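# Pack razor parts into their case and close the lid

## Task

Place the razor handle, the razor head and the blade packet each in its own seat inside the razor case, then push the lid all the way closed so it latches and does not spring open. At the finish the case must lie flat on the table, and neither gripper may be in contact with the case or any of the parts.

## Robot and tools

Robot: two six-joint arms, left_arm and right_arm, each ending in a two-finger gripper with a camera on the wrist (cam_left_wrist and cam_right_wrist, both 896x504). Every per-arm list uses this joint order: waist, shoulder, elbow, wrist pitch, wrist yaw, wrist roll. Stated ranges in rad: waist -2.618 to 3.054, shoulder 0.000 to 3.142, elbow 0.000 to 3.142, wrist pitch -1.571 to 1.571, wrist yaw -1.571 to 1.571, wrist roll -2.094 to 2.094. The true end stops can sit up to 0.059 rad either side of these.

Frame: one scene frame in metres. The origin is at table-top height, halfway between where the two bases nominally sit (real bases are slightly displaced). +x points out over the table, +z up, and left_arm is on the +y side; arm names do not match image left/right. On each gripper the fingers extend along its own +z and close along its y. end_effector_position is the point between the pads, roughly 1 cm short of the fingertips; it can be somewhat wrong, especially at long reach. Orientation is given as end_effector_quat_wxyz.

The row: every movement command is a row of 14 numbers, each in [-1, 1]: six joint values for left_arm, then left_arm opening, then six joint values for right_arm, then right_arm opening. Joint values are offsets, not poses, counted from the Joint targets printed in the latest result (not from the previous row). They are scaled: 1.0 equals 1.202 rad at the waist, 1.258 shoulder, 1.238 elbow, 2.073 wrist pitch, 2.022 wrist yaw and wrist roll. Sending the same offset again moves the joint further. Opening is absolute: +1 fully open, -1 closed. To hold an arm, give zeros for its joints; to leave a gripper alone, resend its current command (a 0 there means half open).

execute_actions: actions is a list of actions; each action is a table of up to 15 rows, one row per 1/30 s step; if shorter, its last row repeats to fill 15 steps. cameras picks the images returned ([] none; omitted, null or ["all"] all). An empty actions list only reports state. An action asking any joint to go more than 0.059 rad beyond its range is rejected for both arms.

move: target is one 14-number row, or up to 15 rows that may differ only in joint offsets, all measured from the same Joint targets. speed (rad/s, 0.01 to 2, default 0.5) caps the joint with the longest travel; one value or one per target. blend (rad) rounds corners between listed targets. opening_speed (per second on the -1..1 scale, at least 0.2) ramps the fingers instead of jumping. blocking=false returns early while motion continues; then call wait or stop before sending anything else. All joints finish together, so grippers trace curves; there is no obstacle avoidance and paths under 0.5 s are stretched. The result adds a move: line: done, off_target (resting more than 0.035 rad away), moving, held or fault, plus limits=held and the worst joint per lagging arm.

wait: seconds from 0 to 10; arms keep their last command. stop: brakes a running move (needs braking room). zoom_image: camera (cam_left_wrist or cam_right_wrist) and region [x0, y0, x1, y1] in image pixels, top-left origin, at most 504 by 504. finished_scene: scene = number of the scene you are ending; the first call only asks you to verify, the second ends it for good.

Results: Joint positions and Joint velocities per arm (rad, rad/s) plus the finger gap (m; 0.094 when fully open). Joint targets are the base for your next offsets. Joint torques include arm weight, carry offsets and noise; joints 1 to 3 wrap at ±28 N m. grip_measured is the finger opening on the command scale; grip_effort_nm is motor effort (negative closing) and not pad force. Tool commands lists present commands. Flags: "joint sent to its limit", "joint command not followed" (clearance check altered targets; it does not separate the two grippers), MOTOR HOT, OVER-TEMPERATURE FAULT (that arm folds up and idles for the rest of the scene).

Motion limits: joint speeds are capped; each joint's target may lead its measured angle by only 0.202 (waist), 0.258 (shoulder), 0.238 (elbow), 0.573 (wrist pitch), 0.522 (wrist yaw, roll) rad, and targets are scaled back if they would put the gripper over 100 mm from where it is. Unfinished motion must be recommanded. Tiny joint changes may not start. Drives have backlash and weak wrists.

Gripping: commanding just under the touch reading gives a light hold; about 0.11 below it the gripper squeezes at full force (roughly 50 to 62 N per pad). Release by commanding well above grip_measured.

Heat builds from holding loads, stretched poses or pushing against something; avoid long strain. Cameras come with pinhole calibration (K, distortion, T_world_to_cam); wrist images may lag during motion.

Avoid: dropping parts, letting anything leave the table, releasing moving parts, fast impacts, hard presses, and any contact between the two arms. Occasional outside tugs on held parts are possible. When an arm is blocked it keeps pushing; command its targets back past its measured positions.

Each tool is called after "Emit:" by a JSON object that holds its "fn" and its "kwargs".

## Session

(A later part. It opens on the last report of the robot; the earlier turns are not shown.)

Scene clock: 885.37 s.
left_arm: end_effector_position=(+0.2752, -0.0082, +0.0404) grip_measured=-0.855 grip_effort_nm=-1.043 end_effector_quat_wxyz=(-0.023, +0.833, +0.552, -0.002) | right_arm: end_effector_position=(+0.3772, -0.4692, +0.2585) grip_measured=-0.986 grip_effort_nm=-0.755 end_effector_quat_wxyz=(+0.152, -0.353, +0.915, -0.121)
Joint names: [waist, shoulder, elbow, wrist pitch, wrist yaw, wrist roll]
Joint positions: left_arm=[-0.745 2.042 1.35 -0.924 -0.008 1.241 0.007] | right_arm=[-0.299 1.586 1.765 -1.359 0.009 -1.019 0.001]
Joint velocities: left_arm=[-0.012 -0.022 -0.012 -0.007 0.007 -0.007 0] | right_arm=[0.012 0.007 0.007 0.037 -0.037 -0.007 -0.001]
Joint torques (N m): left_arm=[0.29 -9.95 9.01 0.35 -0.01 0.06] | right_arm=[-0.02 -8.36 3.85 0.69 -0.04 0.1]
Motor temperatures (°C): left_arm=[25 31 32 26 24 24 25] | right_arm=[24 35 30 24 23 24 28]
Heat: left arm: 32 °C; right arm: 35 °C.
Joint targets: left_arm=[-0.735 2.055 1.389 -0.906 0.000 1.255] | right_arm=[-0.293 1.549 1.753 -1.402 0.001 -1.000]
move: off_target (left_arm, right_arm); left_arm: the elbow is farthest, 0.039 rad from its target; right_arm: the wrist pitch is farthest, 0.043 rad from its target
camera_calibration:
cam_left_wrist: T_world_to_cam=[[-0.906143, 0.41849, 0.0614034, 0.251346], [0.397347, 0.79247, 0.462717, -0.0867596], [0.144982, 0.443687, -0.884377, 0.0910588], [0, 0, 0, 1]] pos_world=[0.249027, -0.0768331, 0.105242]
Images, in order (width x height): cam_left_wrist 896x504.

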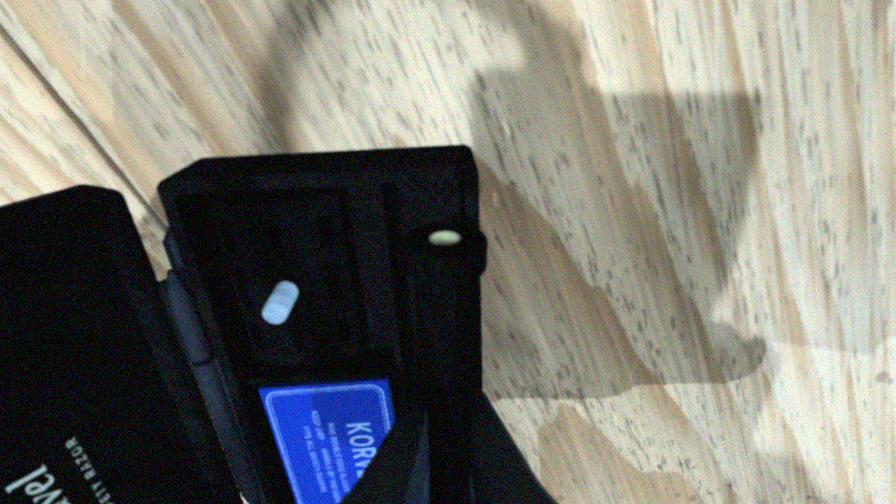

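Emit:
{"fn": "move", "kwargs": {"target": [0,0.0274,0,0.0135,0,0,-0.9,0,0,0,0,0,0,-1], "speed": 0.1, "cameras": ["cam_left_wrist"]}}

Emit:
{"fn": "zoom_image", "kwargs": {"camera": "cam_left_wrist", "region": [300, 80, 600, 440]}}

Scene clock: 900.93 s.
left_arm: end_effector_position=(+0.2778, -0.0106, +0.0301) grip_measured=-0.855 grip_effort_nm=-1.033 end_effector_quat_wxyz=(-0.023, +0.834, +0.552, -0.002) | right_arm: end_effector_position=(+0.3772, -0.4692, +0.2585) grip_measured=-0.986 grip_effort_nm=-0.750 end_effector_quat_wxyz=(+0.152, -0.353, +0.915, -0.121)
Joint names: [waist, shoulder, elbow, wrist pitch, wrist yaw, wrist roll]
Joint positions: left_arm=[-0.745 2.073 1.352 -0.896 -0.008 1.242 0.007] | right_arm=[-0.299 1.586 1.765 -1.359 0.009 -1.019 0.001]
Joint velocities: left_arm=[0.002 0.002 0.007 -0.022 0.007 -0.037 0] | right_arm=[0.012 -0.012 -0.007 0.022 -0.051 -0.007 0.001]
Joint torques (N m): left_arm=[0.43 -9.76 8.75 0.33 -0.03 0.08] | right_arm=[-0.06 -8.34 3.85 0.71 -0.04 0.1]
Motor temperatures (°C): left_arm=[25 31 33 26 24 24 25] | right_arm=[24 35 30 24 23 24 28]
Heat: left arm: 33 °C; right arm: 35 °C.
Joint targets: left_arm=[-0.735 2.089 1.389 -0.878 0.000 1.255] | right_arm=[-0.293 1.549 1.753 -1.402 0.001 -1.000]
move: off_target (left_arm, right_arm); left_arm: the elbow is farthest, 0.037 rad from its target; right_arm: the wrist pitch is farthest, 0.043 rad from its target
camera_calibration:
cam_left_wrist: T_world_to_cam=[[-0.905427, 0.419817, 0.0629002, 0.255067], [0.399115, 0.791407, 0.463015, -0.0816814], [0.144602, 0.44433, -0.884116, 0.0826748], [0, 0, 0, 1]] pos_world=[0.25159, -0.0791734, 0.09487]
Images, in order (width x height): cam_left_wrist 896x504.

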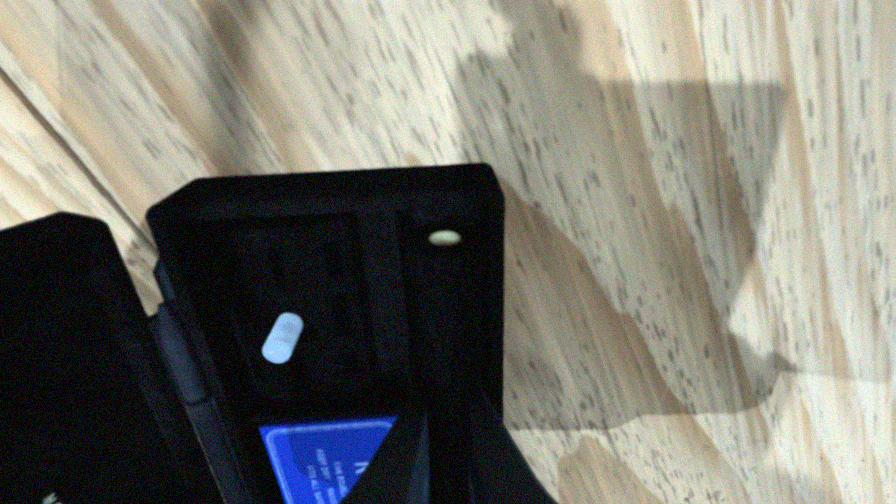

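Scaled by 1.400 from the camera's 896x504 image, which has a finer 1280x720 frame.

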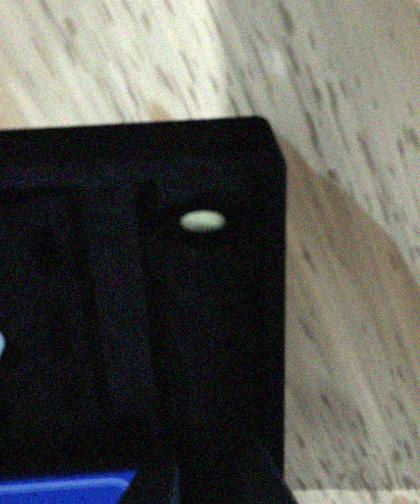

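Emit:
{"fn": "move", "kwargs": {"target": [0,0.0274,0,0.0145,0,0,-0.9,0,0,0,0,0,0,-1], "speed": 0.1, "cameras": ["cam_left_wrist"]}}

Emit:
{"fn": "zoom_image", "kwargs": {"camera": "cam_left_wrist", "region": [300, 80, 600, 440]}}

Scene clock: 913.73 s.
left_arm: end_effector_position=(+0.2800, -0.0126, +0.0273) grip_measured=-0.855 grip_effort_nm=-1.038 end_effector_quat_wxyz=(-0.023, +0.834, +0.552, -0.002) | right_arm: end_effector_position=(+0.3772, -0.4692, +0.2585) grip_measured=-0.986 grip_effort_nm=-0.750 end_effector_quat_wxyz=(+0.152, -0.353, +0.915, -0.121)
Joint names: [waist, shoulder, elbow, wrist pitch, wrist yaw, wrist roll]
Joint positions: left_arm=[-0.745 2.086 1.361 -0.89 -0.008 1.242 0.007] | right_arm=[-0.299 1.586 1.765 -1.359 0.009 -1.019 0.001]
Joint velocities: left_arm=[0.002 0.022 0.012 -0.051 -0.037 0.022 -0.001] | right_arm=[0.007 0.012 -0.012 -0.007 0.051 0.051 -0.001]
Joint torques (N m): left_arm=[0.39 -8.31 8.13 0.62 -0.02 0.12] | right_arm=[-0.03 -8.35 3.84 0.7 -0.04 0.1]
Motor temperatures (°C): left_arm=[25 31 32 26 24 24 26] | right_arm=[24 35 30 24 23 24 28]
Heat: left arm: 32 °C; right arm: 35 °C.
Joint targets: left_arm=[-0.735 2.124 1.389 -0.848 0.000 1.255] | right_arm=[-0.293 1.549 1.753 -1.402 0.001 -1.000]
move: off_target (left_arm, right_arm); left_arm: the wrist pitch is farthest, 0.042 rad from its target; right_arm: the wrist pitch is farthest, 0.043 rad from its target
camera_calibration:
cam_left_wrist: T_world_to_cam=[[-0.905498, 0.419881, 0.0614356, 0.258194], [0.398586, 0.79188, 0.462661, -0.0795152], [0.145613, 0.443426, -0.884404, 0.0804643], [0, 0, 0, 1]] pos_world=[0.253771, -0.081124, 0.0920893]
Images, in order (width x height): cam_left_wrist 896x504.

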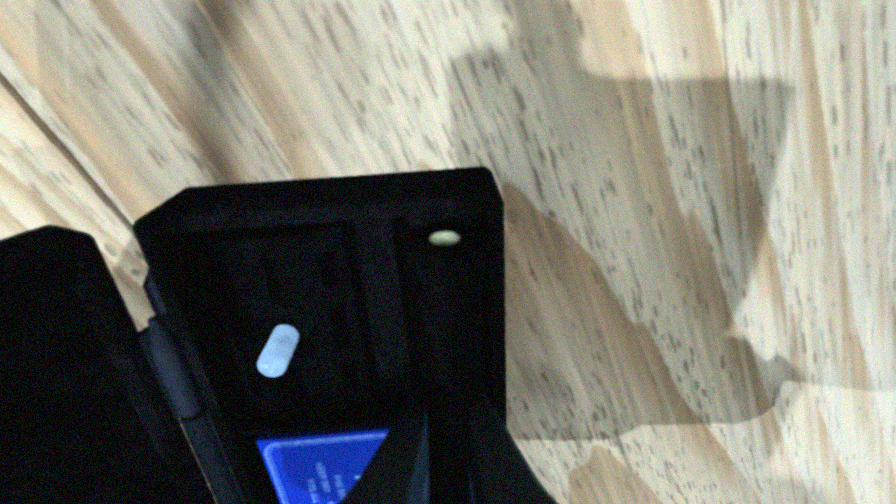

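Scaled by 1.400 from the camera's 896x504 image, which has a finer 1280x720 frame.

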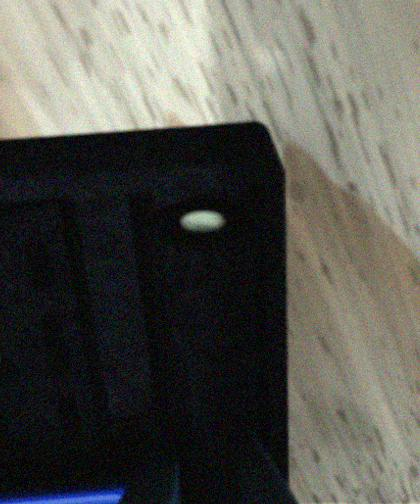

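Emit:
{"fn": "move", "kwargs": {"target": [0,-0.024,0,-0.014,0,0,-0.9,0,0,0,0,0,0,-1], "speed": 0.1, "cameras": []}}

Emit:
{"fn": "move", "kwargs": {"target": [0,0,0,0,0,0,-0.6,0,0,0,0,0,0,-1], "opening_speed": 0.3, "cameras": ["cam_left_wrist"]}}

Emit:
{"fn": "zoom_image", "kwargs": {"camera": "cam_left_wrist", "region": [300, 80, 600, 500]}}

Scene clock: 927.97 s.
left_arm: end_effector_position=(+0.2798, -0.0123, +0.0273) grip_measured=-0.855 grip_effort_nm=-1.038 end_effector_quat_wxyz=(-0.023, +0.834, +0.552, -0.002) | right_arm: end_effector_position=(+0.3772, -0.4692, +0.2585) grip_measured=-0.986 grip_effort_nm=-0.745 end_effector_quat_wxyz=(+0.152, -0.353, +0.915, -0.121)
Joint names: [waist, shoulder, elbow, wrist pitch, wrist yaw, wrist roll]
Joint positions: left_arm=[-0.745 2.086 1.361 -0.892 -0.008 1.242 0.007] | right_arm=[-0.299 1.586 1.765 -1.359 0.009 -1.019 0.001]
Joint velocities: left_arm=[-0.022 -0.007 -0.002 -0.051 -0.051 0.037 -0.002] | right_arm=[-0.022 0.017 -0.002 0.022 -0.037 -0.022 0.001]
Joint torques (N m): left_arm=[0.42 -10.73 8.13 0.28 0 0.1] | right_arm=[-0.03 -8.38 3.81 0.69 -0.04 0.11]
Motor temperatures (°C): left_arm=[25 30 32 27 24 24 26] | right_arm=[24 35 30 24 23 24 28]
Heat: left arm: 32 °C; right arm: 35 °C.
Joint targets: left_arm=[-0.735 2.093 1.389 -0.877 0.000 1.255] | right_arm=[-0.293 1.549 1.753 -1.402 0.001 -1.000]
move: off_target (right_arm); right_arm: the wrist pitch is farthest, 0.043 rad from its target
No camera images: "cameras" was empty.

Scene clock: 929.17 s.
left_arm: end_effector_position=(+0.2836, -0.0143, +0.0278) grip_measured=-0.602 grip_effort_nm=0.100 end_effector_quat_wxyz=(-0.016, +0.833, +0.553, +0.000) | right_arm: end_effector_position=(+0.3772, -0.4692, +0.2585) grip_measured=-0.986 grip_effort_nm=-0.745 end_effector_quat_wxyz=(+0.152, -0.353, +0.915, -0.121)
Joint names: [waist, shoulder, elbow, wrist pitch, wrist yaw, wrist roll]
Joint positions: left_arm=[-0.742 2.086 1.364 -0.88 -0.008 1.242 0.019] | right_arm=[-0.299 1.586 1.765 -1.359 0.009 -1.019 0.001]
Joint velocities: left_arm=[-0.007 -0.007 0.002 -0.022 0.022 0.022 0] | right_arm=[0.012 0.007 -0.007 0.022 -0.007 -0.022 0.001]
Joint torques (N m): left_arm=[0.42 -10.76 7.79 0.16 -0.03 0.11] | right_arm=[-0.02 -8.39 3.89 0.7 -0.05 0.1]
Motor temperatures (°C): left_arm=[25 30 32 27 24 24 26] | right_arm=[24 35 30 24 23 24 28]
Heat: left arm: 32 °C; right arm: 35 °C.
Joint targets: left_arm=[-0.735 2.093 1.389 -0.877 0.000 1.255] | right_arm=[-0.293 1.549 1.753 -1.402 0.001 -1.000]
move: off_target (right_arm); right_arm: the wrist pitch is farthest, 0.043 rad from its target
camera_calibration:
cam_left_wrist: T_world_to_cam=[[-0.907347, 0.417604, 0.0482481, 0.262955], [0.391398, 0.797328, 0.45943, -0.0776518], [0.15339, 0.435746, -0.886903, 0.0789344], [0, 0, 0, 1]] pos_world=[0.256876, -0.0822922, 0.0929957]
Images, in order (width x height): cam_left_wrist 896x504.

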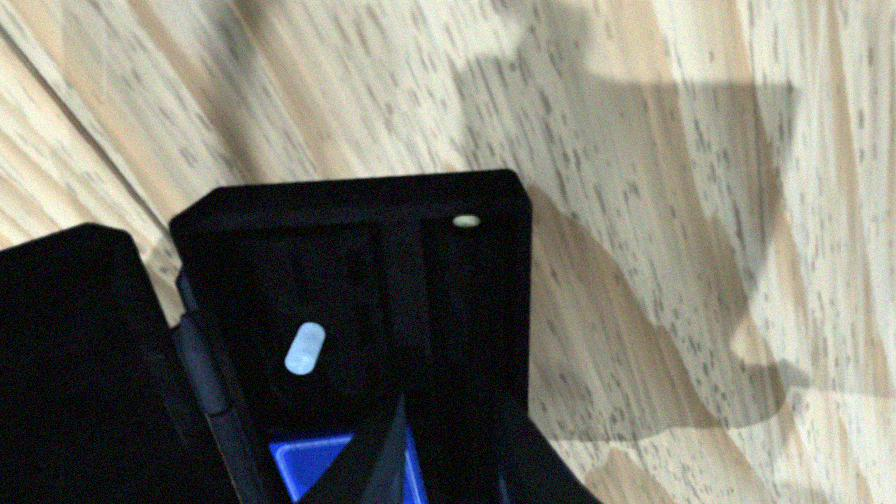

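Scaled by 1.200 from the camera's 896x504 image, which has a finer 1280x720 frame.

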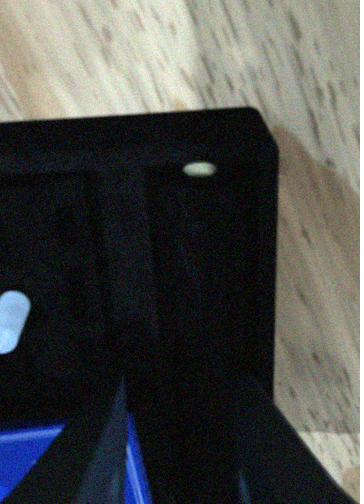

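Emit:
{"fn": "move", "kwargs": {"target": [0,-0.0795,0.0646,-0.077,0,0,-0.5,0,0,0,0,0,0,-1], "speed": 0.2, "cameras": ["cam_left_wrist"]}}

Emit:
{"fn": "zoom_image", "kwargs": {"camera": "cam_left_wrist", "region": [200, 100, 650, 500]}}

Scene clock: 935.97 s.
left_arm: end_effector_position=(+0.2811, -0.0121, +0.0655) grip_measured=-0.501 grip_effort_nm=0.061 end_effector_quat_wxyz=(-0.021, +0.833, +0.553, -0.001) | right_arm: end_effector_position=(+0.3772, -0.4692, +0.2585) grip_measured=-0.986 grip_effort_nm=-0.750 end_effector_quat_wxyz=(+0.152, -0.353, +0.915, -0.121)
Joint names: [waist, shoulder, elbow, wrist pitch, wrist yaw, wrist roll]
Joint positions: left_arm=[-0.742 2.025 1.433 -1.019 -0.008 1.242 0.023] | right_arm=[-0.299 1.586 1.765 -1.359 0.009 -1.019 0.001]
Joint velocities: left_arm=[-0.002 -0.002 -0.012 -0.022 -0.007 -0.007 0] | right_arm=[0.002 -0.017 -0.017 -0.007 0.007 -0.022 0]
Joint torques (N m): left_arm=[0.38 -13.55 9.01 -0.04 0.01 0.1] | right_arm=[-0.01 -8.34 3.85 0.72 -0.06 0.11]
Motor temperatures (°C): left_arm=[25 31 31 26 24 24 25] | right_arm=[24 35 29 24 23 24 28]
Heat: left arm: 31 °C; right arm: 35 °C.
Joint targets: left_arm=[-0.735 1.993 1.469 -1.036 0.000 1.255] | right_arm=[-0.293 1.549 1.753 -1.402 0.001 -1.000]
move: off_target (left_arm, right_arm); left_arm: the elbow is farthest, 0.036 rad from its target; right_arm: the wrist pitch is farthest, 0.043 rad from its target
camera_calibration:
cam_left_wrist: T_world_to_cam=[[-0.906985, 0.417282, 0.0570409, 0.257295], [0.394565, 0.794512, 0.461594, -0.0968155], [0.147295, 0.441165, -0.885256, 0.113449], [0, 0, 0, 1]] pos_world=[0.254853, -0.0804933, 0.130444]
Images, in order (width x height): cam_left_wrist 896x504.

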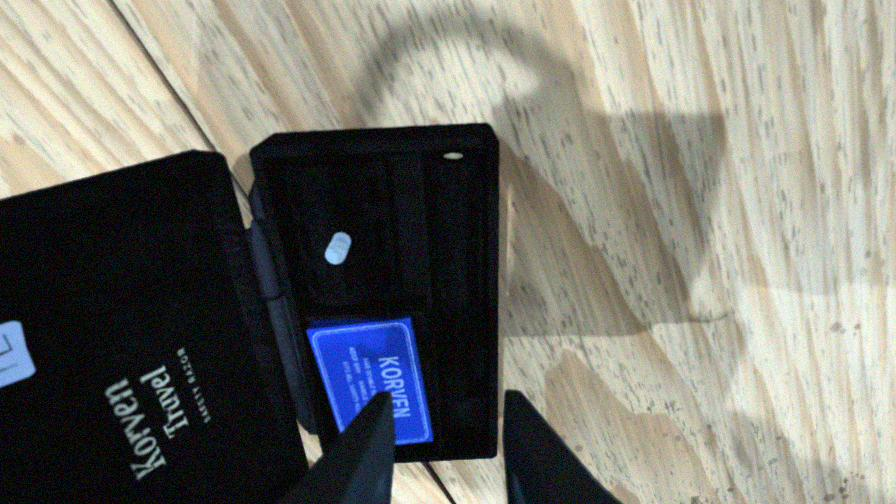

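Scaled by 1.120 from the camera's 896x504 image, which has a finer 1280x720 frame.

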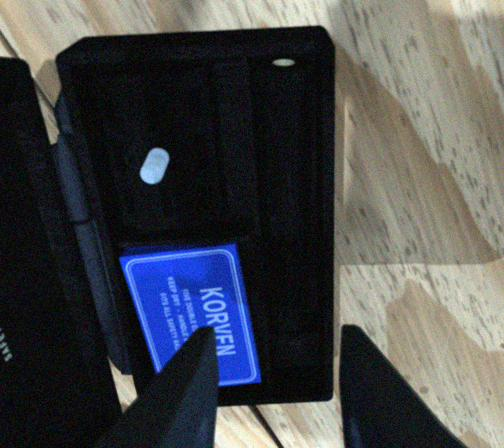

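Emit:
{"fn": "zoom_image", "kwargs": {"camera": "cam_left_wrist", "region": [390, 110, 530, 230]}}

Emit:
{"fn": "zoom_image", "kwargs": {"camera": "cam_left_wrist", "region": [400, 290, 530, 470]}}

Scaled by 3.600 from the camera's 896x504 image, which has a finer 1280x720 frame.

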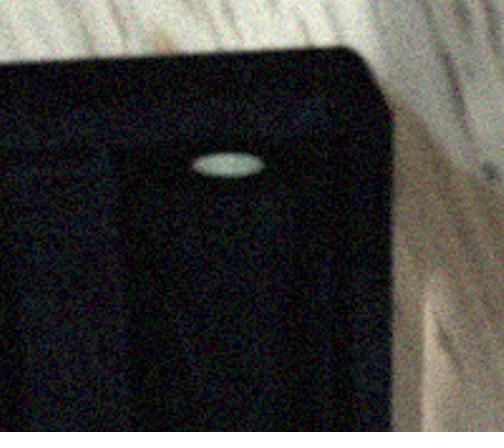

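Scaled by 2.800 from the camera's 896x504 image, which has a finer 1280x720 frame.

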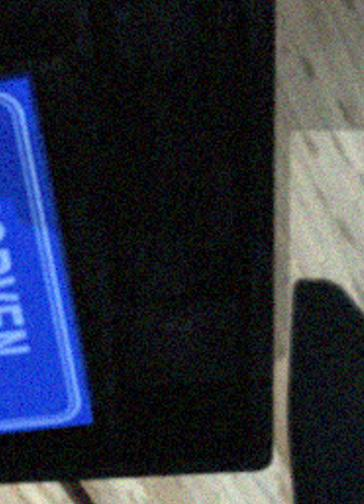

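Emit:
{"fn": "move", "kwargs": {"target": [-0.025,0.034,-0.07,0.044,0,0,-1,0,0,0,0,0,0,-1], "speed": 0.2, "opening_speed": 1, "cameras": ["cam_left_wrist"]}}

Emit:
{"fn": "zoom_image", "kwargs": {"camera": "cam_left_wrist", "region": [250, 90, 650, 500]}}

Scene clock: 952.70 s.
left_arm: end_effector_position=(+0.2777, -0.0180, +0.0571) grip_measured=-0.993 grip_effort_nm=-0.364 end_effector_quat_wxyz=(-0.012, +0.838, +0.546, +0.001) | right_arm: end_effector_position=(+0.3772, -0.4692, +0.2585) grip_measured=-0.986 grip_effort_nm=-0.750 end_effector_quat_wxyz=(+0.152, -0.353, +0.915, -0.121)
Joint names: [waist, shoulder, elbow, wrist pitch, wrist yaw, wrist roll]
Joint positions: left_arm=[-0.761 2.025 1.398 -0.965 -0.008 1.242 0] | right_arm=[-0.299 1.586 1.765 -1.359 0.009 -1.019 0.001]
Joint velocities: left_arm=[-0.022 -0.007 0.012 -0.095 -0.051 0.007 0] | right_arm=[-0.007 0.007 -0.012 0.007 -0.022 -0.007 0.001]
Joint torques (N m): left_arm=[-0.51 -10.17 4.71 0.39 -0.01 0.09] | right_arm=[-0.03 -8.35 3.84 0.7 -0.05 0.1]
Motor temperatures (°C): left_arm=[25 31 32 26 24 24 25] | right_arm=[24 34 29 24 23 24 28]
Heat: left arm: 32 °C; right arm: 34 °C.
Joint targets: left_arm=[-0.765 2.036 1.383 -0.945 0.000 1.255] | right_arm=[-0.293 1.549 1.753 -1.402 0.001 -1.000]
move: off_target (right_arm); right_arm: the wrist pitch is farthest, 0.043 rad from its target
camera_calibration:
cam_left_wrist: T_world_to_cam=[[-0.899804, 0.434508, 0.0394511, 0.256433], [0.402907, 0.792849, 0.457227, -0.0889694], [0.16739, 0.427309, -0.888475, 0.103437], [0, 0, 0, 1]] pos_world=[0.249272, -0.0850827, 0.122464]
Images, in order (width x height): cam_left_wrist 896x504.

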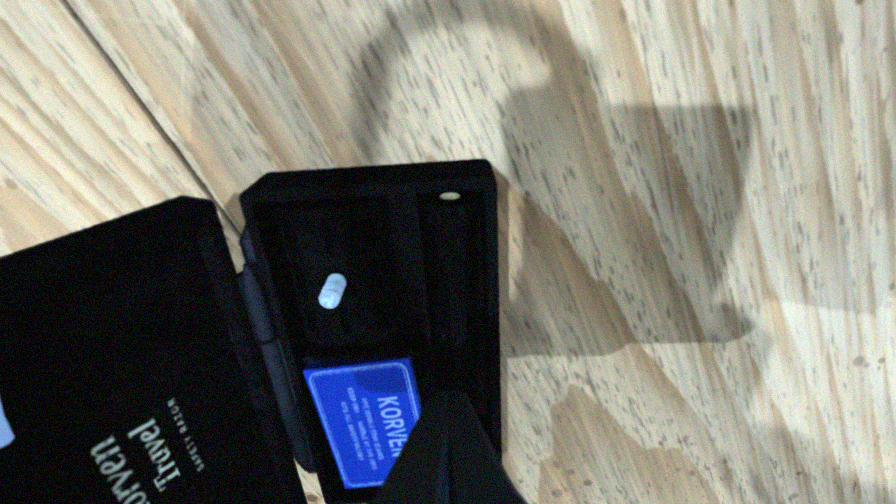

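Scaled by 1.229 from the camera's 896x504 image, which has a finer 1280x720 frame.

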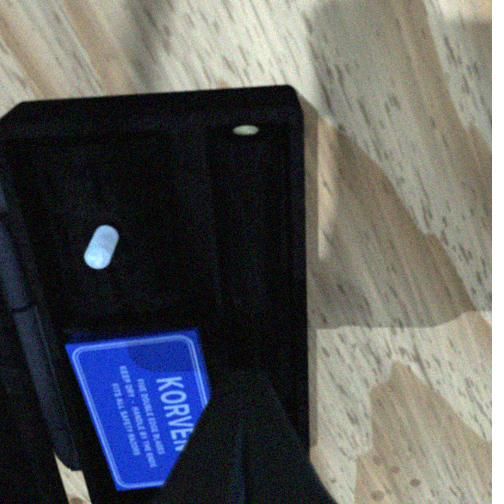

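Emit:
{"fn": "move", "kwargs": {"target": [0,0.0265,-0.043,0.0415,0,0,-1,0,0,0,0,0,0,-1], "speed": 0.1, "cameras": []}}

Emit:
{"fn": "move", "kwargs": {"target": [0,0.012,0,0.007,0,0,-1,0,0,0,0,0,0,-1], "speed": 0.1, "cameras": ["cam_left_wrist"]}}

Scene clock: 960.57 s.
left_arm: end_effector_position=(+0.2768, -0.0171, +0.0340) grip_measured=-0.993 grip_effort_nm=-0.364 end_effector_quat_wxyz=(-0.011, +0.838, +0.546, +0.002) | right_arm: end_effector_position=(+0.3772, -0.4692, +0.2585) grip_measured=-0.986 grip_effort_nm=-0.750 end_effector_quat_wxyz=(+0.152, -0.353, +0.915, -0.121)
Joint names: [waist, shoulder, elbow, wrist pitch, wrist yaw, wrist roll]
Joint positions: left_arm=[-0.761 2.056 1.344 -0.88 -0.008 1.242 0] | right_arm=[-0.299 1.586 1.765 -1.359 0.009 -1.019 0.001]
Joint velocities: left_arm=[-0.007 0.007 0.002 0.007 -0.066 -0.051 0] | right_arm=[-0.017 -0.027 0.007 -0.066 0.007 -0.022 0]
Joint torques (N m): left_arm=[-0.54 -9.95 4.56 0.41 0 0.09] | right_arm=[-0.02 -8.36 3.92 0.7 -0.05 0.09]
Motor temperatures (°C): left_arm=[25 31 31 26 24 24 25] | right_arm=[24 34 29 24 23 24 28]
Heat: left arm: 31 °C; right arm: 34 °C.
Joint targets: left_arm=[-0.765 2.069 1.329 -0.859 0.000 1.255] | right_arm=[-0.293 1.549 1.753 -1.402 0.001 -1.000]
move: off_target (right_arm); right_arm: the wrist pitch is farthest, 0.043 rad from its target
No camera images: "cameras" was empty.

Scene clock: 961.27 s.
left_arm: end_effector_position=(+0.2776, -0.0178, +0.0298) grip_measured=-0.993 grip_effort_nm=-0.364 end_effector_quat_wxyz=(-0.012, +0.838, +0.546, +0.001) | right_arm: end_effector_position=(+0.3772, -0.4692, +0.2585) grip_measured=-0.986 grip_effort_nm=-0.750 end_effector_quat_wxyz=(+0.152, -0.353, +0.915, -0.121)
Joint names: [waist, shoulder, elbow, wrist pitch, wrist yaw, wrist roll]
Joint positions: left_arm=[-0.761 2.068 1.344 -0.869 -0.008 1.242 0] | right_arm=[-0.299 1.586 1.765 -1.359 0.009 -1.019 0.001]
Joint velocities: left_arm=[-0.017 0.002 -0.007 -0.007 -0.007 0.007 0] | right_arm=[-0.002 -0.007 -0.007 0.051 0.051 -0.007 0]
Joint torques (N m): left_arm=[-0.47 -9.81 4.51 0.47 0.01 0.11] | right_arm=[-0.06 -8.34 3.85 0.71 -0.04 0.09]
Motor temperatures (°C): left_arm=[25 31 31 26 24 24 25] | right_arm=[24 34 29 24 23 24 28]
Heat: left arm: 31 °C; right arm: 34 °C.
Joint targets: left_arm=[-0.765 2.085 1.329 -0.844 0.000 1.255] | right_arm=[-0.293 1.549 1.753 -1.402 0.001 -1.000]
move: off_target (right_arm); right_arm: the wrist pitch is farthest, 0.043 rad from its target
camera_calibration:
cam_left_wrist: T_world_to_cam=[[-0.899804, 0.434508, 0.0394511, 0.257322], [0.402907, 0.792849, 0.457227, -0.0765406], [0.16739, 0.427309, -0.888475, 0.0791607], [0, 0, 0, 1]] pos_world=[0.249127, -0.0849491, 0.095177]
Images, in order (width x height): cam_left_wrist 896x504.

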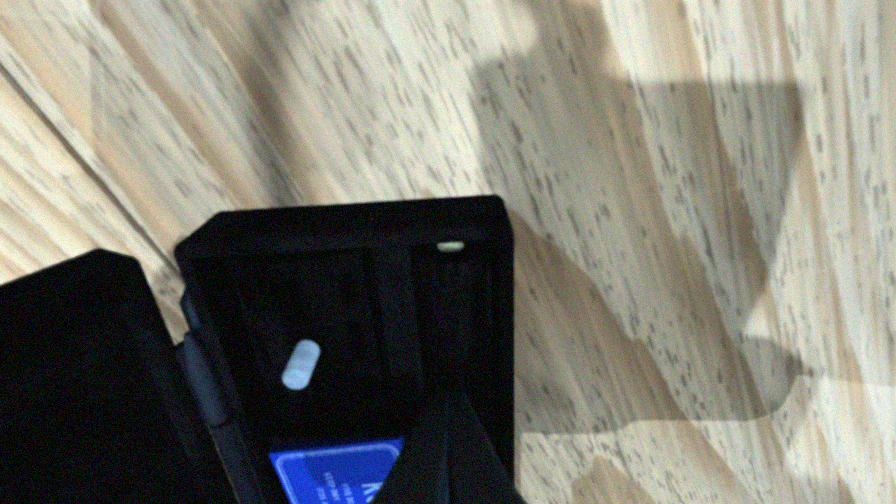

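Emit:
{"fn": "move", "kwargs": {"target": [0,0.012,0,0.007,0,0,-1,0,0,0,0,0,0,-1], "speed": 0.1, "cameras": []}}

Emit:
{"fn": "move", "kwargs": {"target": [0,0.02,0,0.012,0,0,-1,0,0,0,0,0,0,-1], "speed": 0.1, "cameras": ["cam_left_wrist"]}}

Scene clock: 968.27 s.
left_arm: end_effector_position=(+0.2782, -0.0185, +0.0292) grip_measured=-0.993 grip_effort_nm=-0.369 end_effector_quat_wxyz=(-0.010, +0.838, +0.546, +0.002) | right_arm: end_effector_position=(+0.3772, -0.4692, +0.2585) grip_measured=-0.986 grip_effort_nm=-0.750 end_effector_quat_wxyz=(+0.152, -0.353, +0.915, -0.121)
Joint names: [waist, shoulder, elbow, wrist pitch, wrist yaw, wrist roll]
Joint positions: left_arm=[-0.761 2.07 1.344 -0.864 -0.008 1.242 0] | right_arm=[-0.299 1.586 1.765 -1.359 0.009 -1.019 0.001]
Joint velocities: left_arm=[-0.032 0.002 0.007 0.022 -0.037 0.007 0] | right_arm=[-0.002 -0.002 0.007 -0.095 0.022 0.022 -0.001]
Joint torques (N m): left_arm=[-0.42 -8.79 4.48 0.63 -0.01 0.1] | right_arm=[-0.02 -8.38 3.85 0.69 -0.04 0.1]
Motor temperatures (°C): left_arm=[25 31 31 26 24 24 25] | right_arm=[24 34 29 24 23 24 28]
Heat: left arm: 31 °C; right arm: 34 °C.
Joint targets: left_arm=[-0.765 2.100 1.329 -0.830 0.000 1.255] | right_arm=[-0.293 1.549 1.753 -1.402 0.001 -1.000]
move: off_target (right_arm); right_arm: the wrist pitch is farthest, 0.043 rad from its target
No camera images: "cameras" was empty.

Scene clock: 968.97 s.
left_arm: end_effector_position=(+0.2782, -0.0184, +0.0282) grip_measured=-0.993 grip_effort_nm=-0.364 end_effector_quat_wxyz=(-0.011, +0.838, +0.546, +0.002) | right_arm: end_effector_position=(+0.3772, -0.4692, +0.2585) grip_measured=-0.986 grip_effort_nm=-0.745 end_effector_quat_wxyz=(+0.152, -0.353, +0.915, -0.121)
Joint names: [waist, shoulder, elbow, wrist pitch, wrist yaw, wrist roll]
Joint positions: left_arm=[-0.761 2.073 1.344 -0.863 -0.008 1.242 0] | right_arm=[-0.299 1.586 1.765 -1.359 0.009 -1.019 0.001]
Joint velocities: left_arm=[-0.002 0.002 -0.007 0.051 0.022 -0.022 -0.001] | right_arm=[-0.002 0.017 0.007 0.022 0.007 0.037 0]
Joint torques (N m): left_arm=[-0.49 -6.98 4.44 0.88 0 0.1] | right_arm=[-0.01 -8.31 3.84 0.7 -0.04 0.1]
Motor temperatures (°C): left_arm=[25 31 31 26 24 24 25] | right_arm=[24 34 29 24 23 24 28]
Heat: left arm: 31 °C; right arm: 34 °C.
Joint targets: left_arm=[-0.765 2.125 1.329 -0.805 0.000 1.255] | right_arm=[-0.293 1.549 1.753 -1.402 0.001 -1.000]
move: off_target (left_arm, right_arm); left_arm: the wrist pitch is farthest, 0.058 rad from its target; right_arm: the wrist pitch is farthest, 0.043 rad from its target
camera_calibration:
cam_left_wrist: T_world_to_cam=[[-0.899847, 0.434548, 0.0379846, 0.258305], [0.402392, 0.793325, 0.456856, -0.0754202], [0.168392, 0.426385, -0.888729, 0.0775866], [0, 0, 0, 1]] pos_world=[0.249719, -0.0854951, 0.093598]
Images, in order (width x height): cam_left_wrist 896x504.

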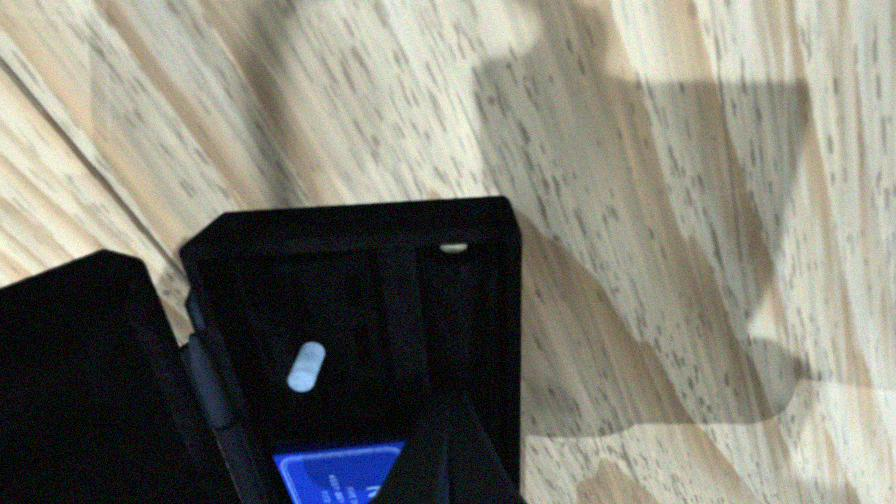

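Emit:
{"fn": "move", "kwargs": {"target": [0,-0.457,0.542,-0.287,0,0,-1,0,0,0,0,0,0,-1], "speed": 0.5}}

Emit:
{"fn": "zoom_image", "kwargs": {"camera": "cam_left_wrist", "region": [200, 100, 650, 500]}}

Scene clock: 983.20 s.
left_arm: end_effector_position=(+0.2768, -0.0171, +0.3853) grip_measured=-0.994 grip_effort_nm=-0.359 end_effector_quat_wxyz=(+0.307, +0.798, +0.512, +0.085) | right_arm: end_effector_position=(+0.3772, -0.4692, +0.2585) grip_measured=-0.986 grip_effort_nm=-0.750 end_effector_quat_wxyz=(+0.152, -0.353, +0.915, -0.121)
Joint names: [waist, shoulder, elbow, wrist pitch, wrist yaw, wrist roll]
Joint positions: left_arm=[-0.761 1.55 1.976 -1.349 -0.008 1.257 0] | right_arm=[-0.299 1.586 1.765 -1.359 0.009 -1.019 0.001]
Joint velocities: left_arm=[-0.002 -0.007 -0.007 0.051 0.051 0.037 0] | right_arm=[-0.027 0.017 -0.007 0.007 0.007 -0.022 0]
Joint torques (N m): left_arm=[-0.58 -6.22 7.91 1.02 -0.01 0.04] | right_arm=[-0.03 -8.35 3.86 0.7 -0.04 0.09]
Motor temperatures (°C): left_arm=[25 31 31 26 24 24 25] | right_arm=[24 34 29 24 23 24 28]
Heat: left arm: 31 °C; right arm: 34 °C.
Joint targets: left_arm=[-0.765 1.550 2.000 -1.400 0.000 1.255] | right_arm=[-0.293 1.549 1.753 -1.402 0.001 -1.000]
move: off_target (left_arm, right_arm); left_arm: the wrist pitch is farthest, 0.051 rad from its target; right_arm: the wrist pitch is farthest, 0.043 rad from its target
camera_calibration:
cam_left_wrist: T_world_to_cam=[[-0.758395, 0.324063, -0.565526, 0.43438], [0.242806, 0.945658, 0.216276, -0.0995539], [0.604882, 0.0267099, -0.795867, 0.231188], [0, 0, 0, 1]] pos_world=[0.213763, -0.0527975, 0.451179]
cam_right_wrist: T_world_to_cam=[[0.606908, -0.728214, 0.318382, -0.651739], [-0.794412, -0.567885, 0.215443, 0.0170368], [0.0239158, -0.38368, -0.923156, 0.140588], [0, 0, 0, 1]] pos_world=[0.405717, -0.41099, 0.333616]

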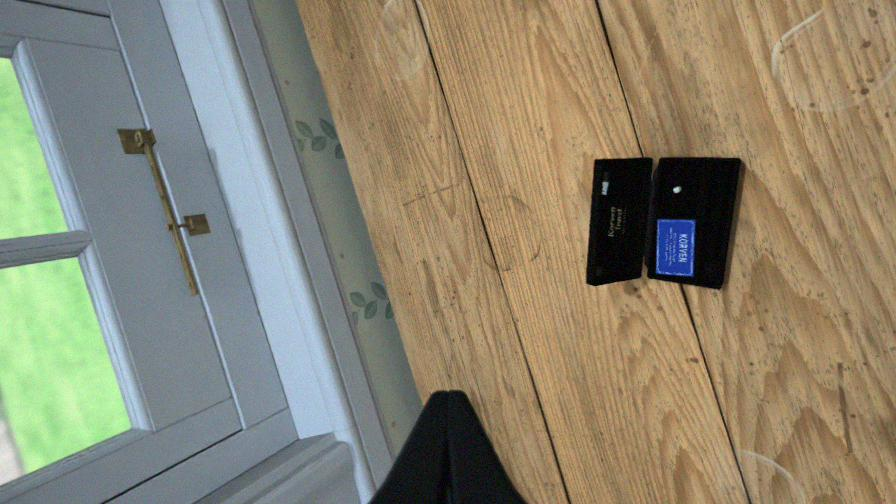

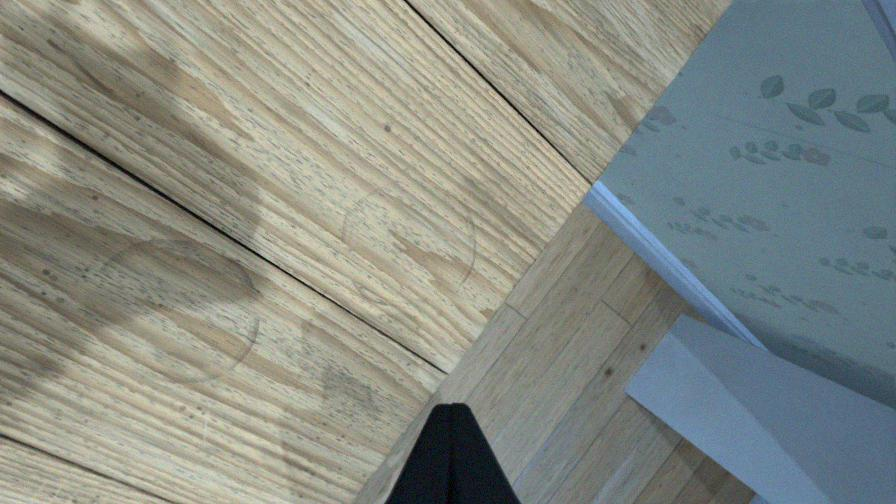

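Scaled by 1.120 from the camera's 896x504 image, which has a finer 1280x720 frame.

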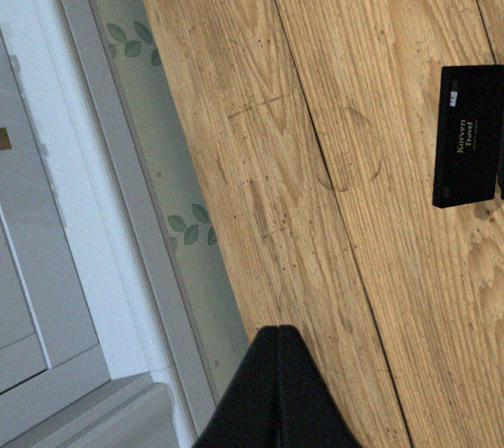

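Emit:
{"fn": "move", "kwargs": {"target": [[0.084,0.616,0.2415,-0.07,0,0,-1,0,0,0,0,0,0,-1],[0.084,0.6097,-0.0856,0.1216,0,0,-1,0,0,0,0,0,0,-1]], "speed": 0.4, "cameras": ["cam_left_wrist"]}}

Scene clock: 1010.33 s.
left_arm: end_effector_position=(+0.3648, -0.0421, +0.0665) grip_measured=-0.994 grip_effort_nm=-0.354 end_effector_quat_wxyz=(-0.005, +0.813, +0.582, +0.004) | right_arm: end_effector_position=(+0.3772, -0.4692, +0.2585) grip_measured=-0.986 grip_effort_nm=-0.745 end_effector_quat_wxyz=(+0.152, -0.353, +0.915, -0.121)
Joint names: [waist, shoulder, elbow, wrist pitch, wrist yaw, wrist roll]
Joint positions: left_arm=[-0.669 2.318 1.91 -1.169 -0.01 1.245 0] | right_arm=[-0.299 1.586 1.765 -1.359 0.009 -1.019 0.001]
Joint velocities: left_arm=[-0.012 0.017 -0.012 -0.125 0.022 0.007 0.001] | right_arm=[0.002 0.002 0.007 -0.051 0.007 -0.007 -0.001]
Joint torques (N m): left_arm=[0.38 -13.85 5.03 0.45 -0.02 0.08] | right_arm=[0.01 -8.34 3.81 0.7 -0.04 0.11]
Motor temperatures (°C): left_arm=[25 30 31 27 24 24 24] | right_arm=[24 34 29 24 23 24 27]
Heat: left arm: 31 °C; right arm: 34 °C.
Joint targets: left_arm=[-0.664 2.317 1.894 -1.148 0.000 1.255] | right_arm=[-0.293 1.549 1.753 -1.402 0.001 -1.000]
move: off_target (right_arm); right_arm: the wrist pitch is farthest, 0.043 rad from its target
camera_calibration:
cam_left_wrist: T_world_to_cam=[[-0.935261, 0.353118, 0.024371, 0.355404], [0.324931, 0.829218, 0.454772, -0.0790969], [0.140379, 0.433249, -0.890275, 0.117838], [0, 0, 0, 1]] pos_world=[0.341554, -0.110964, 0.132218]
Images, in order (width x height): cam_left_wrist 896x504.

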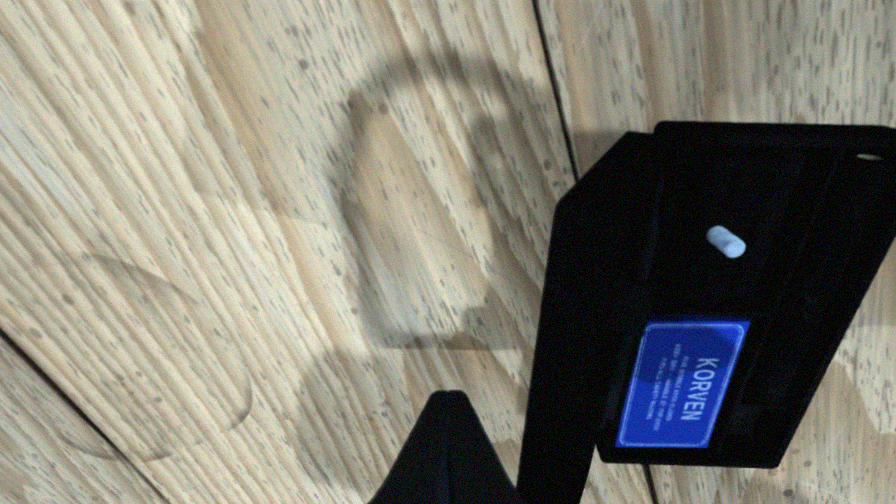

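Emit:
{"fn": "move", "kwargs": {"target": [[-0.027,-0.150,-0.259,0.064,0,0,-1,0,0,0,0,0,0,-1],[-0.064,-0.289,-0.5,0.123,0,0,-1,0,0,0,0,0,0,-1]], "speed": 0.15, "blend": 0.03, "cameras": ["cam_left_wrist"]}}

Scene clock: 1021.20 s.
left_arm: end_effector_position=(+0.2703, +0.0043, +0.0449) grip_measured=-0.994 grip_effort_nm=-0.349 end_effector_quat_wxyz=(-0.021, +0.830, +0.558, -0.001) | right_arm: end_effector_position=(+0.3772, -0.4692, +0.2585) grip_measured=-0.986 grip_effort_nm=-0.745 end_effector_quat_wxyz=(+0.152, -0.353, +0.915, -0.121)
Joint names: [waist, shoulder, elbow, wrist pitch, wrist yaw, wrist roll]
Joint positions: left_arm=[-0.728 1.99 1.292 -0.913 -0.01 1.245 0] | right_arm=[-0.299 1.586 1.765 -1.359 0.009 -1.019 0.001]
Joint velocities: left_arm=[0.007 0.002 -0.007 0.051 -0.081 -0.022 0] | right_arm=[-0.012 0.007 -0.007 0.022 -0.007 0.051 0.001]
Joint torques (N m): left_arm=[-0.43 -13.5 4.31 0.33 0.01 0.07] | right_arm=[-0.05 -8.4 3.82 0.71 -0.03 0.09]
Motor temperatures (°C): left_arm=[25 33 30 27 24 24 24] | right_arm=[24 34 29 24 23 24 27]
Heat: left arm: 33 °C; right arm: 34 °C.
Joint targets: left_arm=[-0.741 1.953 1.275 -0.893 0.000 1.255] | right_arm=[-0.293 1.549 1.753 -1.402 0.001 -1.000]
move: off_target (left_arm, right_arm); left_arm: the shoulder is farthest, 0.036 rad from its target; right_arm: the wrist pitch is farthest, 0.043 rad from its target
camera_calibration:
cam_left_wrist: T_world_to_cam=[[-0.911441, 0.407511, 0.0566597, 0.243028], [0.385642, 0.79818, 0.462806, -0.0936939], [0.143374, 0.443671, -0.884647, 0.0906184], [0, 0, 0, 1]] pos_world=[0.244646, -0.064457, 0.109758]
Images, in order (width x height): cam_left_wrist 896x504.

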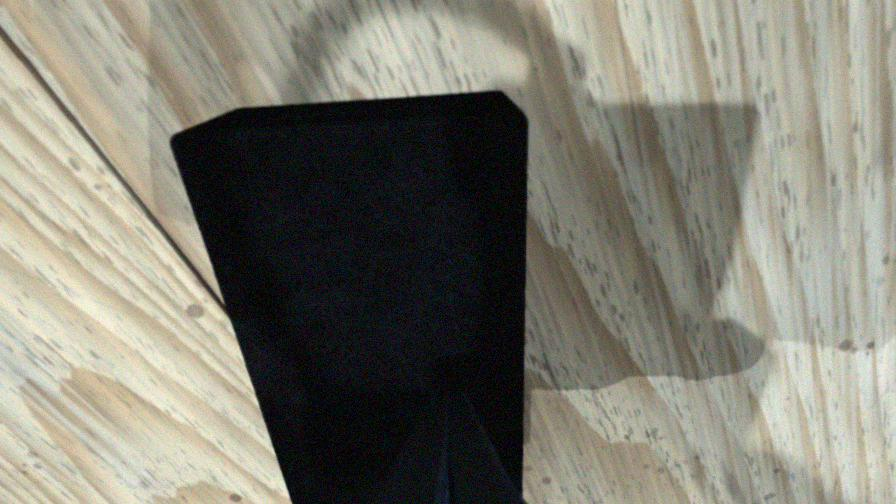

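Emit:
{"fn": "move", "kwargs": {"target": [0,0.08,-0.03,0.045,0,0,-1,0,0,0,0,0,0,-1], "speed": 0.1, "cameras": ["cam_left_wrist"]}}

Scene clock: 1030.30 s.
left_arm: end_effector_position=(+0.2720, +0.0028, +0.0383) grip_measured=-0.994 grip_effort_nm=-0.354 end_effector_quat_wxyz=(-0.013, +0.831, +0.556, +0.001) | right_arm: end_effector_position=(+0.3772, -0.4692, +0.2585) grip_measured=-0.986 grip_effort_nm=-0.750 end_effector_quat_wxyz=(+0.152, -0.353, +0.915, -0.121)
Joint names: [waist, shoulder, elbow, wrist pitch, wrist yaw, wrist roll]
Joint positions: left_arm=[-0.728 1.996 1.272 -0.872 -0.01 1.25 0] | right_arm=[-0.299 1.586 1.765 -1.359 0.009 -1.019 0.001]
Joint velocities: left_arm=[-0.002 -0.027 0.017 -0.007 0.007 0.037 0.001] | right_arm=[0.002 0.012 -0.002 0.007 0.022 0.037 0.001]
Joint torques (N m): left_arm=[-0.51 -5.87 2.97 1.02 -0.01 0.05] | right_arm=[-0.05 -8.38 3.89 0.71 -0.04 0.1]
Motor temperatures (°C): left_arm=[25 33 30 26 24 24 24] | right_arm=[24 34 29 24 23 24 27]
Heat: left arm: 33 °C; right arm: 34 °C.
Joint targets: left_arm=[-0.741 2.054 1.238 -0.800 0.000 1.255] | right_arm=[-0.293 1.549 1.753 -1.402 0.001 -1.000]
move: off_target (left_arm, right_arm); left_arm: the wrist pitch is farthest, 0.072 rad from its target; right_arm: the wrist pitch is farthest, 0.043 rad from its target
camera_calibration:
cam_left_wrist: T_world_to_cam=[[-0.910122, 0.4122, 0.0420648, 0.245797], [0.384031, 0.801073, 0.459131, -0.0895128], [0.155557, 0.43402, -0.887372, 0.0819693], [0, 0, 0, 1]] pos_world=[0.24533, -0.0651874, 0.103496]
Images, in order (width x height): cam_left_wrist 896x504.

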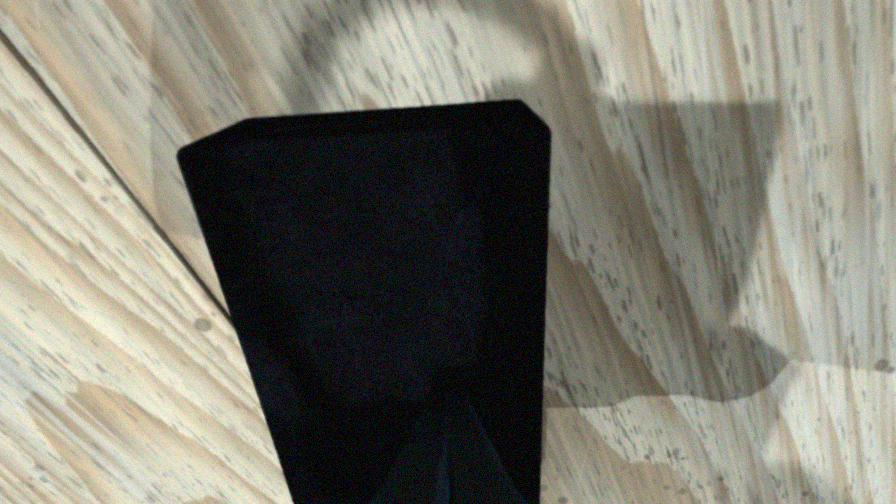

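Emit:
{"fn": "move", "kwargs": {"target": [0,0.08,-0.06,0.045,0,0,-1,0,0,0,0,0,0,-1], "speed": 0.15, "cameras": ["cam_left_wrist"]}}

Emit:
{"fn": "move", "kwargs": {"target": [0,0.05,-0.05,0.025,0,0,-1,0,0,0,0,0,0,-1], "speed": 0.15, "cameras": ["cam_left_wrist"]}}

Scene clock: 1037.23 s.
left_arm: end_effector_position=(+0.2712, +0.0035, +0.0360) grip_measured=-0.994 grip_effort_nm=-0.354 end_effector_quat_wxyz=(-0.010, +0.832, +0.555, +0.002) | right_arm: end_effector_position=(+0.3772, -0.4692, +0.2585) grip_measured=-0.986 grip_effort_nm=-0.750 end_effector_quat_wxyz=(+0.152, -0.353, +0.915, -0.121)
Joint names: [waist, shoulder, elbow, wrist pitch, wrist yaw, wrist roll]
Joint positions: left_arm=[-0.728 1.991 1.255 -0.853 -0.01 1.253 0] | right_arm=[-0.299 1.586 1.765 -1.359 0.009 -1.019 0.001]
Joint velocities: left_arm=[-0.007 0.017 0.017 -0.037 -0.022 -0.022 0] | right_arm=[-0.032 0.002 -0.002 0.007 -0.007 -0.037 0]
Joint torques (N m): left_arm=[-0.57 1.62 -0.58 1.91 -0.01 0.06] | right_arm=[-0.03 -8.36 3.85 0.71 -0.05 0.1]
Motor temperatures (°C): left_arm=[25 32 30 27 24 24 24] | right_arm=[24 34 29 24 23 24 27]
Heat: left arm: 32 °C; right arm: 34 °C.
Joint targets: left_arm=[-0.741 2.155 1.164 -0.706 0.000 1.255] | right_arm=[-0.293 1.549 1.753 -1.402 0.001 -1.000]
move: off_target (left_arm, right_arm); left_arm: the shoulder is farthest, 0.163 rad from its target; right_arm: the wrist pitch is farthest, 0.043 rad from its target
camera_calibration:
cam_left_wrist: T_world_to_cam=[[-0.909032, 0.415148, 0.0362305, 0.244801], [0.384392, 0.801749, 0.457648, -0.0887611], [0.160944, 0.429943, -0.888395, 0.0783744], [0, 0, 0, 1]] pos_world=[0.244037, -0.064161, 0.10138]
Images, in order (width x height): cam_left_wrist 896x504.

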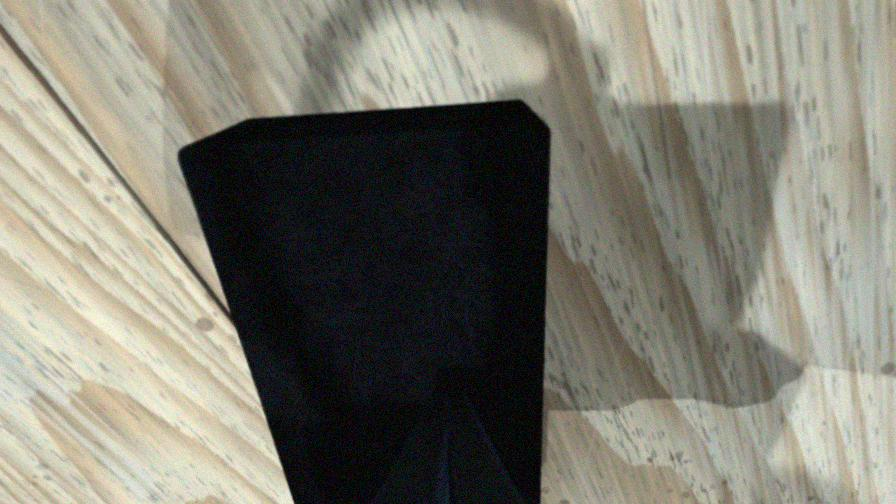

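Scene clock: 1037.93 s.
left_arm: end_effector_position=(+0.2710, +0.0037, +0.0355) grip_measured=-0.994 grip_effort_nm=-0.349 end_effector_quat_wxyz=(-0.010, +0.832, +0.555, +0.002) | right_arm: end_effector_position=(+0.3772, -0.4692, +0.2585) grip_measured=-0.986 grip_effort_nm=-0.755 end_effector_quat_wxyz=(+0.152, -0.353, +0.915, -0.121)
Joint names: [waist, shoulder, elbow, wrist pitch, wrist yaw, wrist roll]
Joint positions: left_arm=[-0.728 1.99 1.251 -0.849 -0.01 1.251 0] | right_arm=[-0.299 1.586 1.765 -1.359 0.009 -1.019 0.001]
Joint velocities: left_arm=[-0.017 -0.007 -0.002 -0.022 0.007 0.022 -0.001] | right_arm=[-0.007 0.002 -0.007 -0.007 -0.007 -0.022 0]
Joint torques (N m): left_arm=[-0.53 5.55 -4.41 2.28 -0.02 0.09] | right_arm=[-0.02 -8.39 3.82 0.7 -0.05 0.1]
Motor temperatures (°C): left_arm=[25 32 30 27 24 24 24] | right_arm=[24 34 29 24 23 24 27]
Heat: left arm: 32 °C; right arm: 34 °C.
Joint targets: left_arm=[-0.740 2.200 1.113 -0.669 -0.001 1.255] | right_arm=[-0.293 1.549 1.753 -1.402 0.001 -1.000]
move: off_target (left_arm, right_arm); left_arm: the shoulder is farthest, 0.228 rad from its target; right_arm: the wrist pitch is farthest, 0.043 rad from its target
camera_calibration:
cam_left_wrist: T_world_to_cam=[[-0.90971, 0.413788, 0.0347372, 0.244718], [0.382617, 0.802791, 0.457308, -0.0881167], [0.161342, 0.429309, -0.88863, 0.0777562], [0, 0, 0, 1]] pos_world=[0.243793, -0.0639038, 0.100892]
Images, in order (width x height): cam_left_wrist 896x504.

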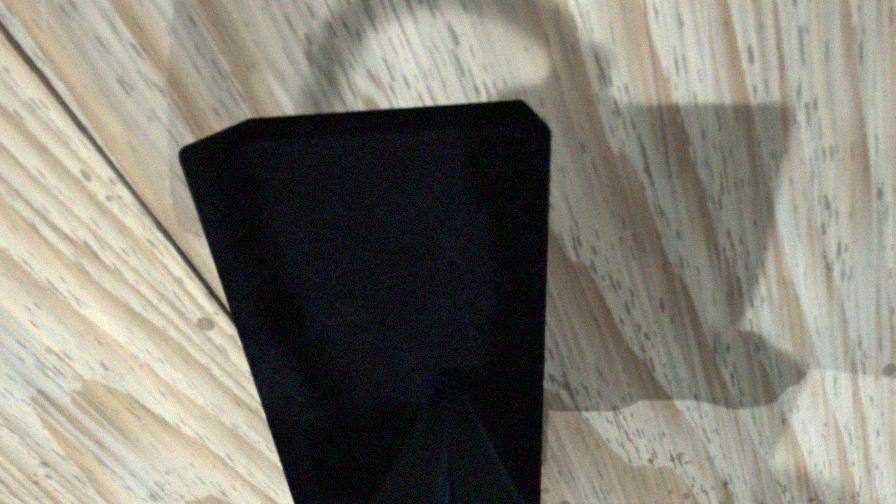

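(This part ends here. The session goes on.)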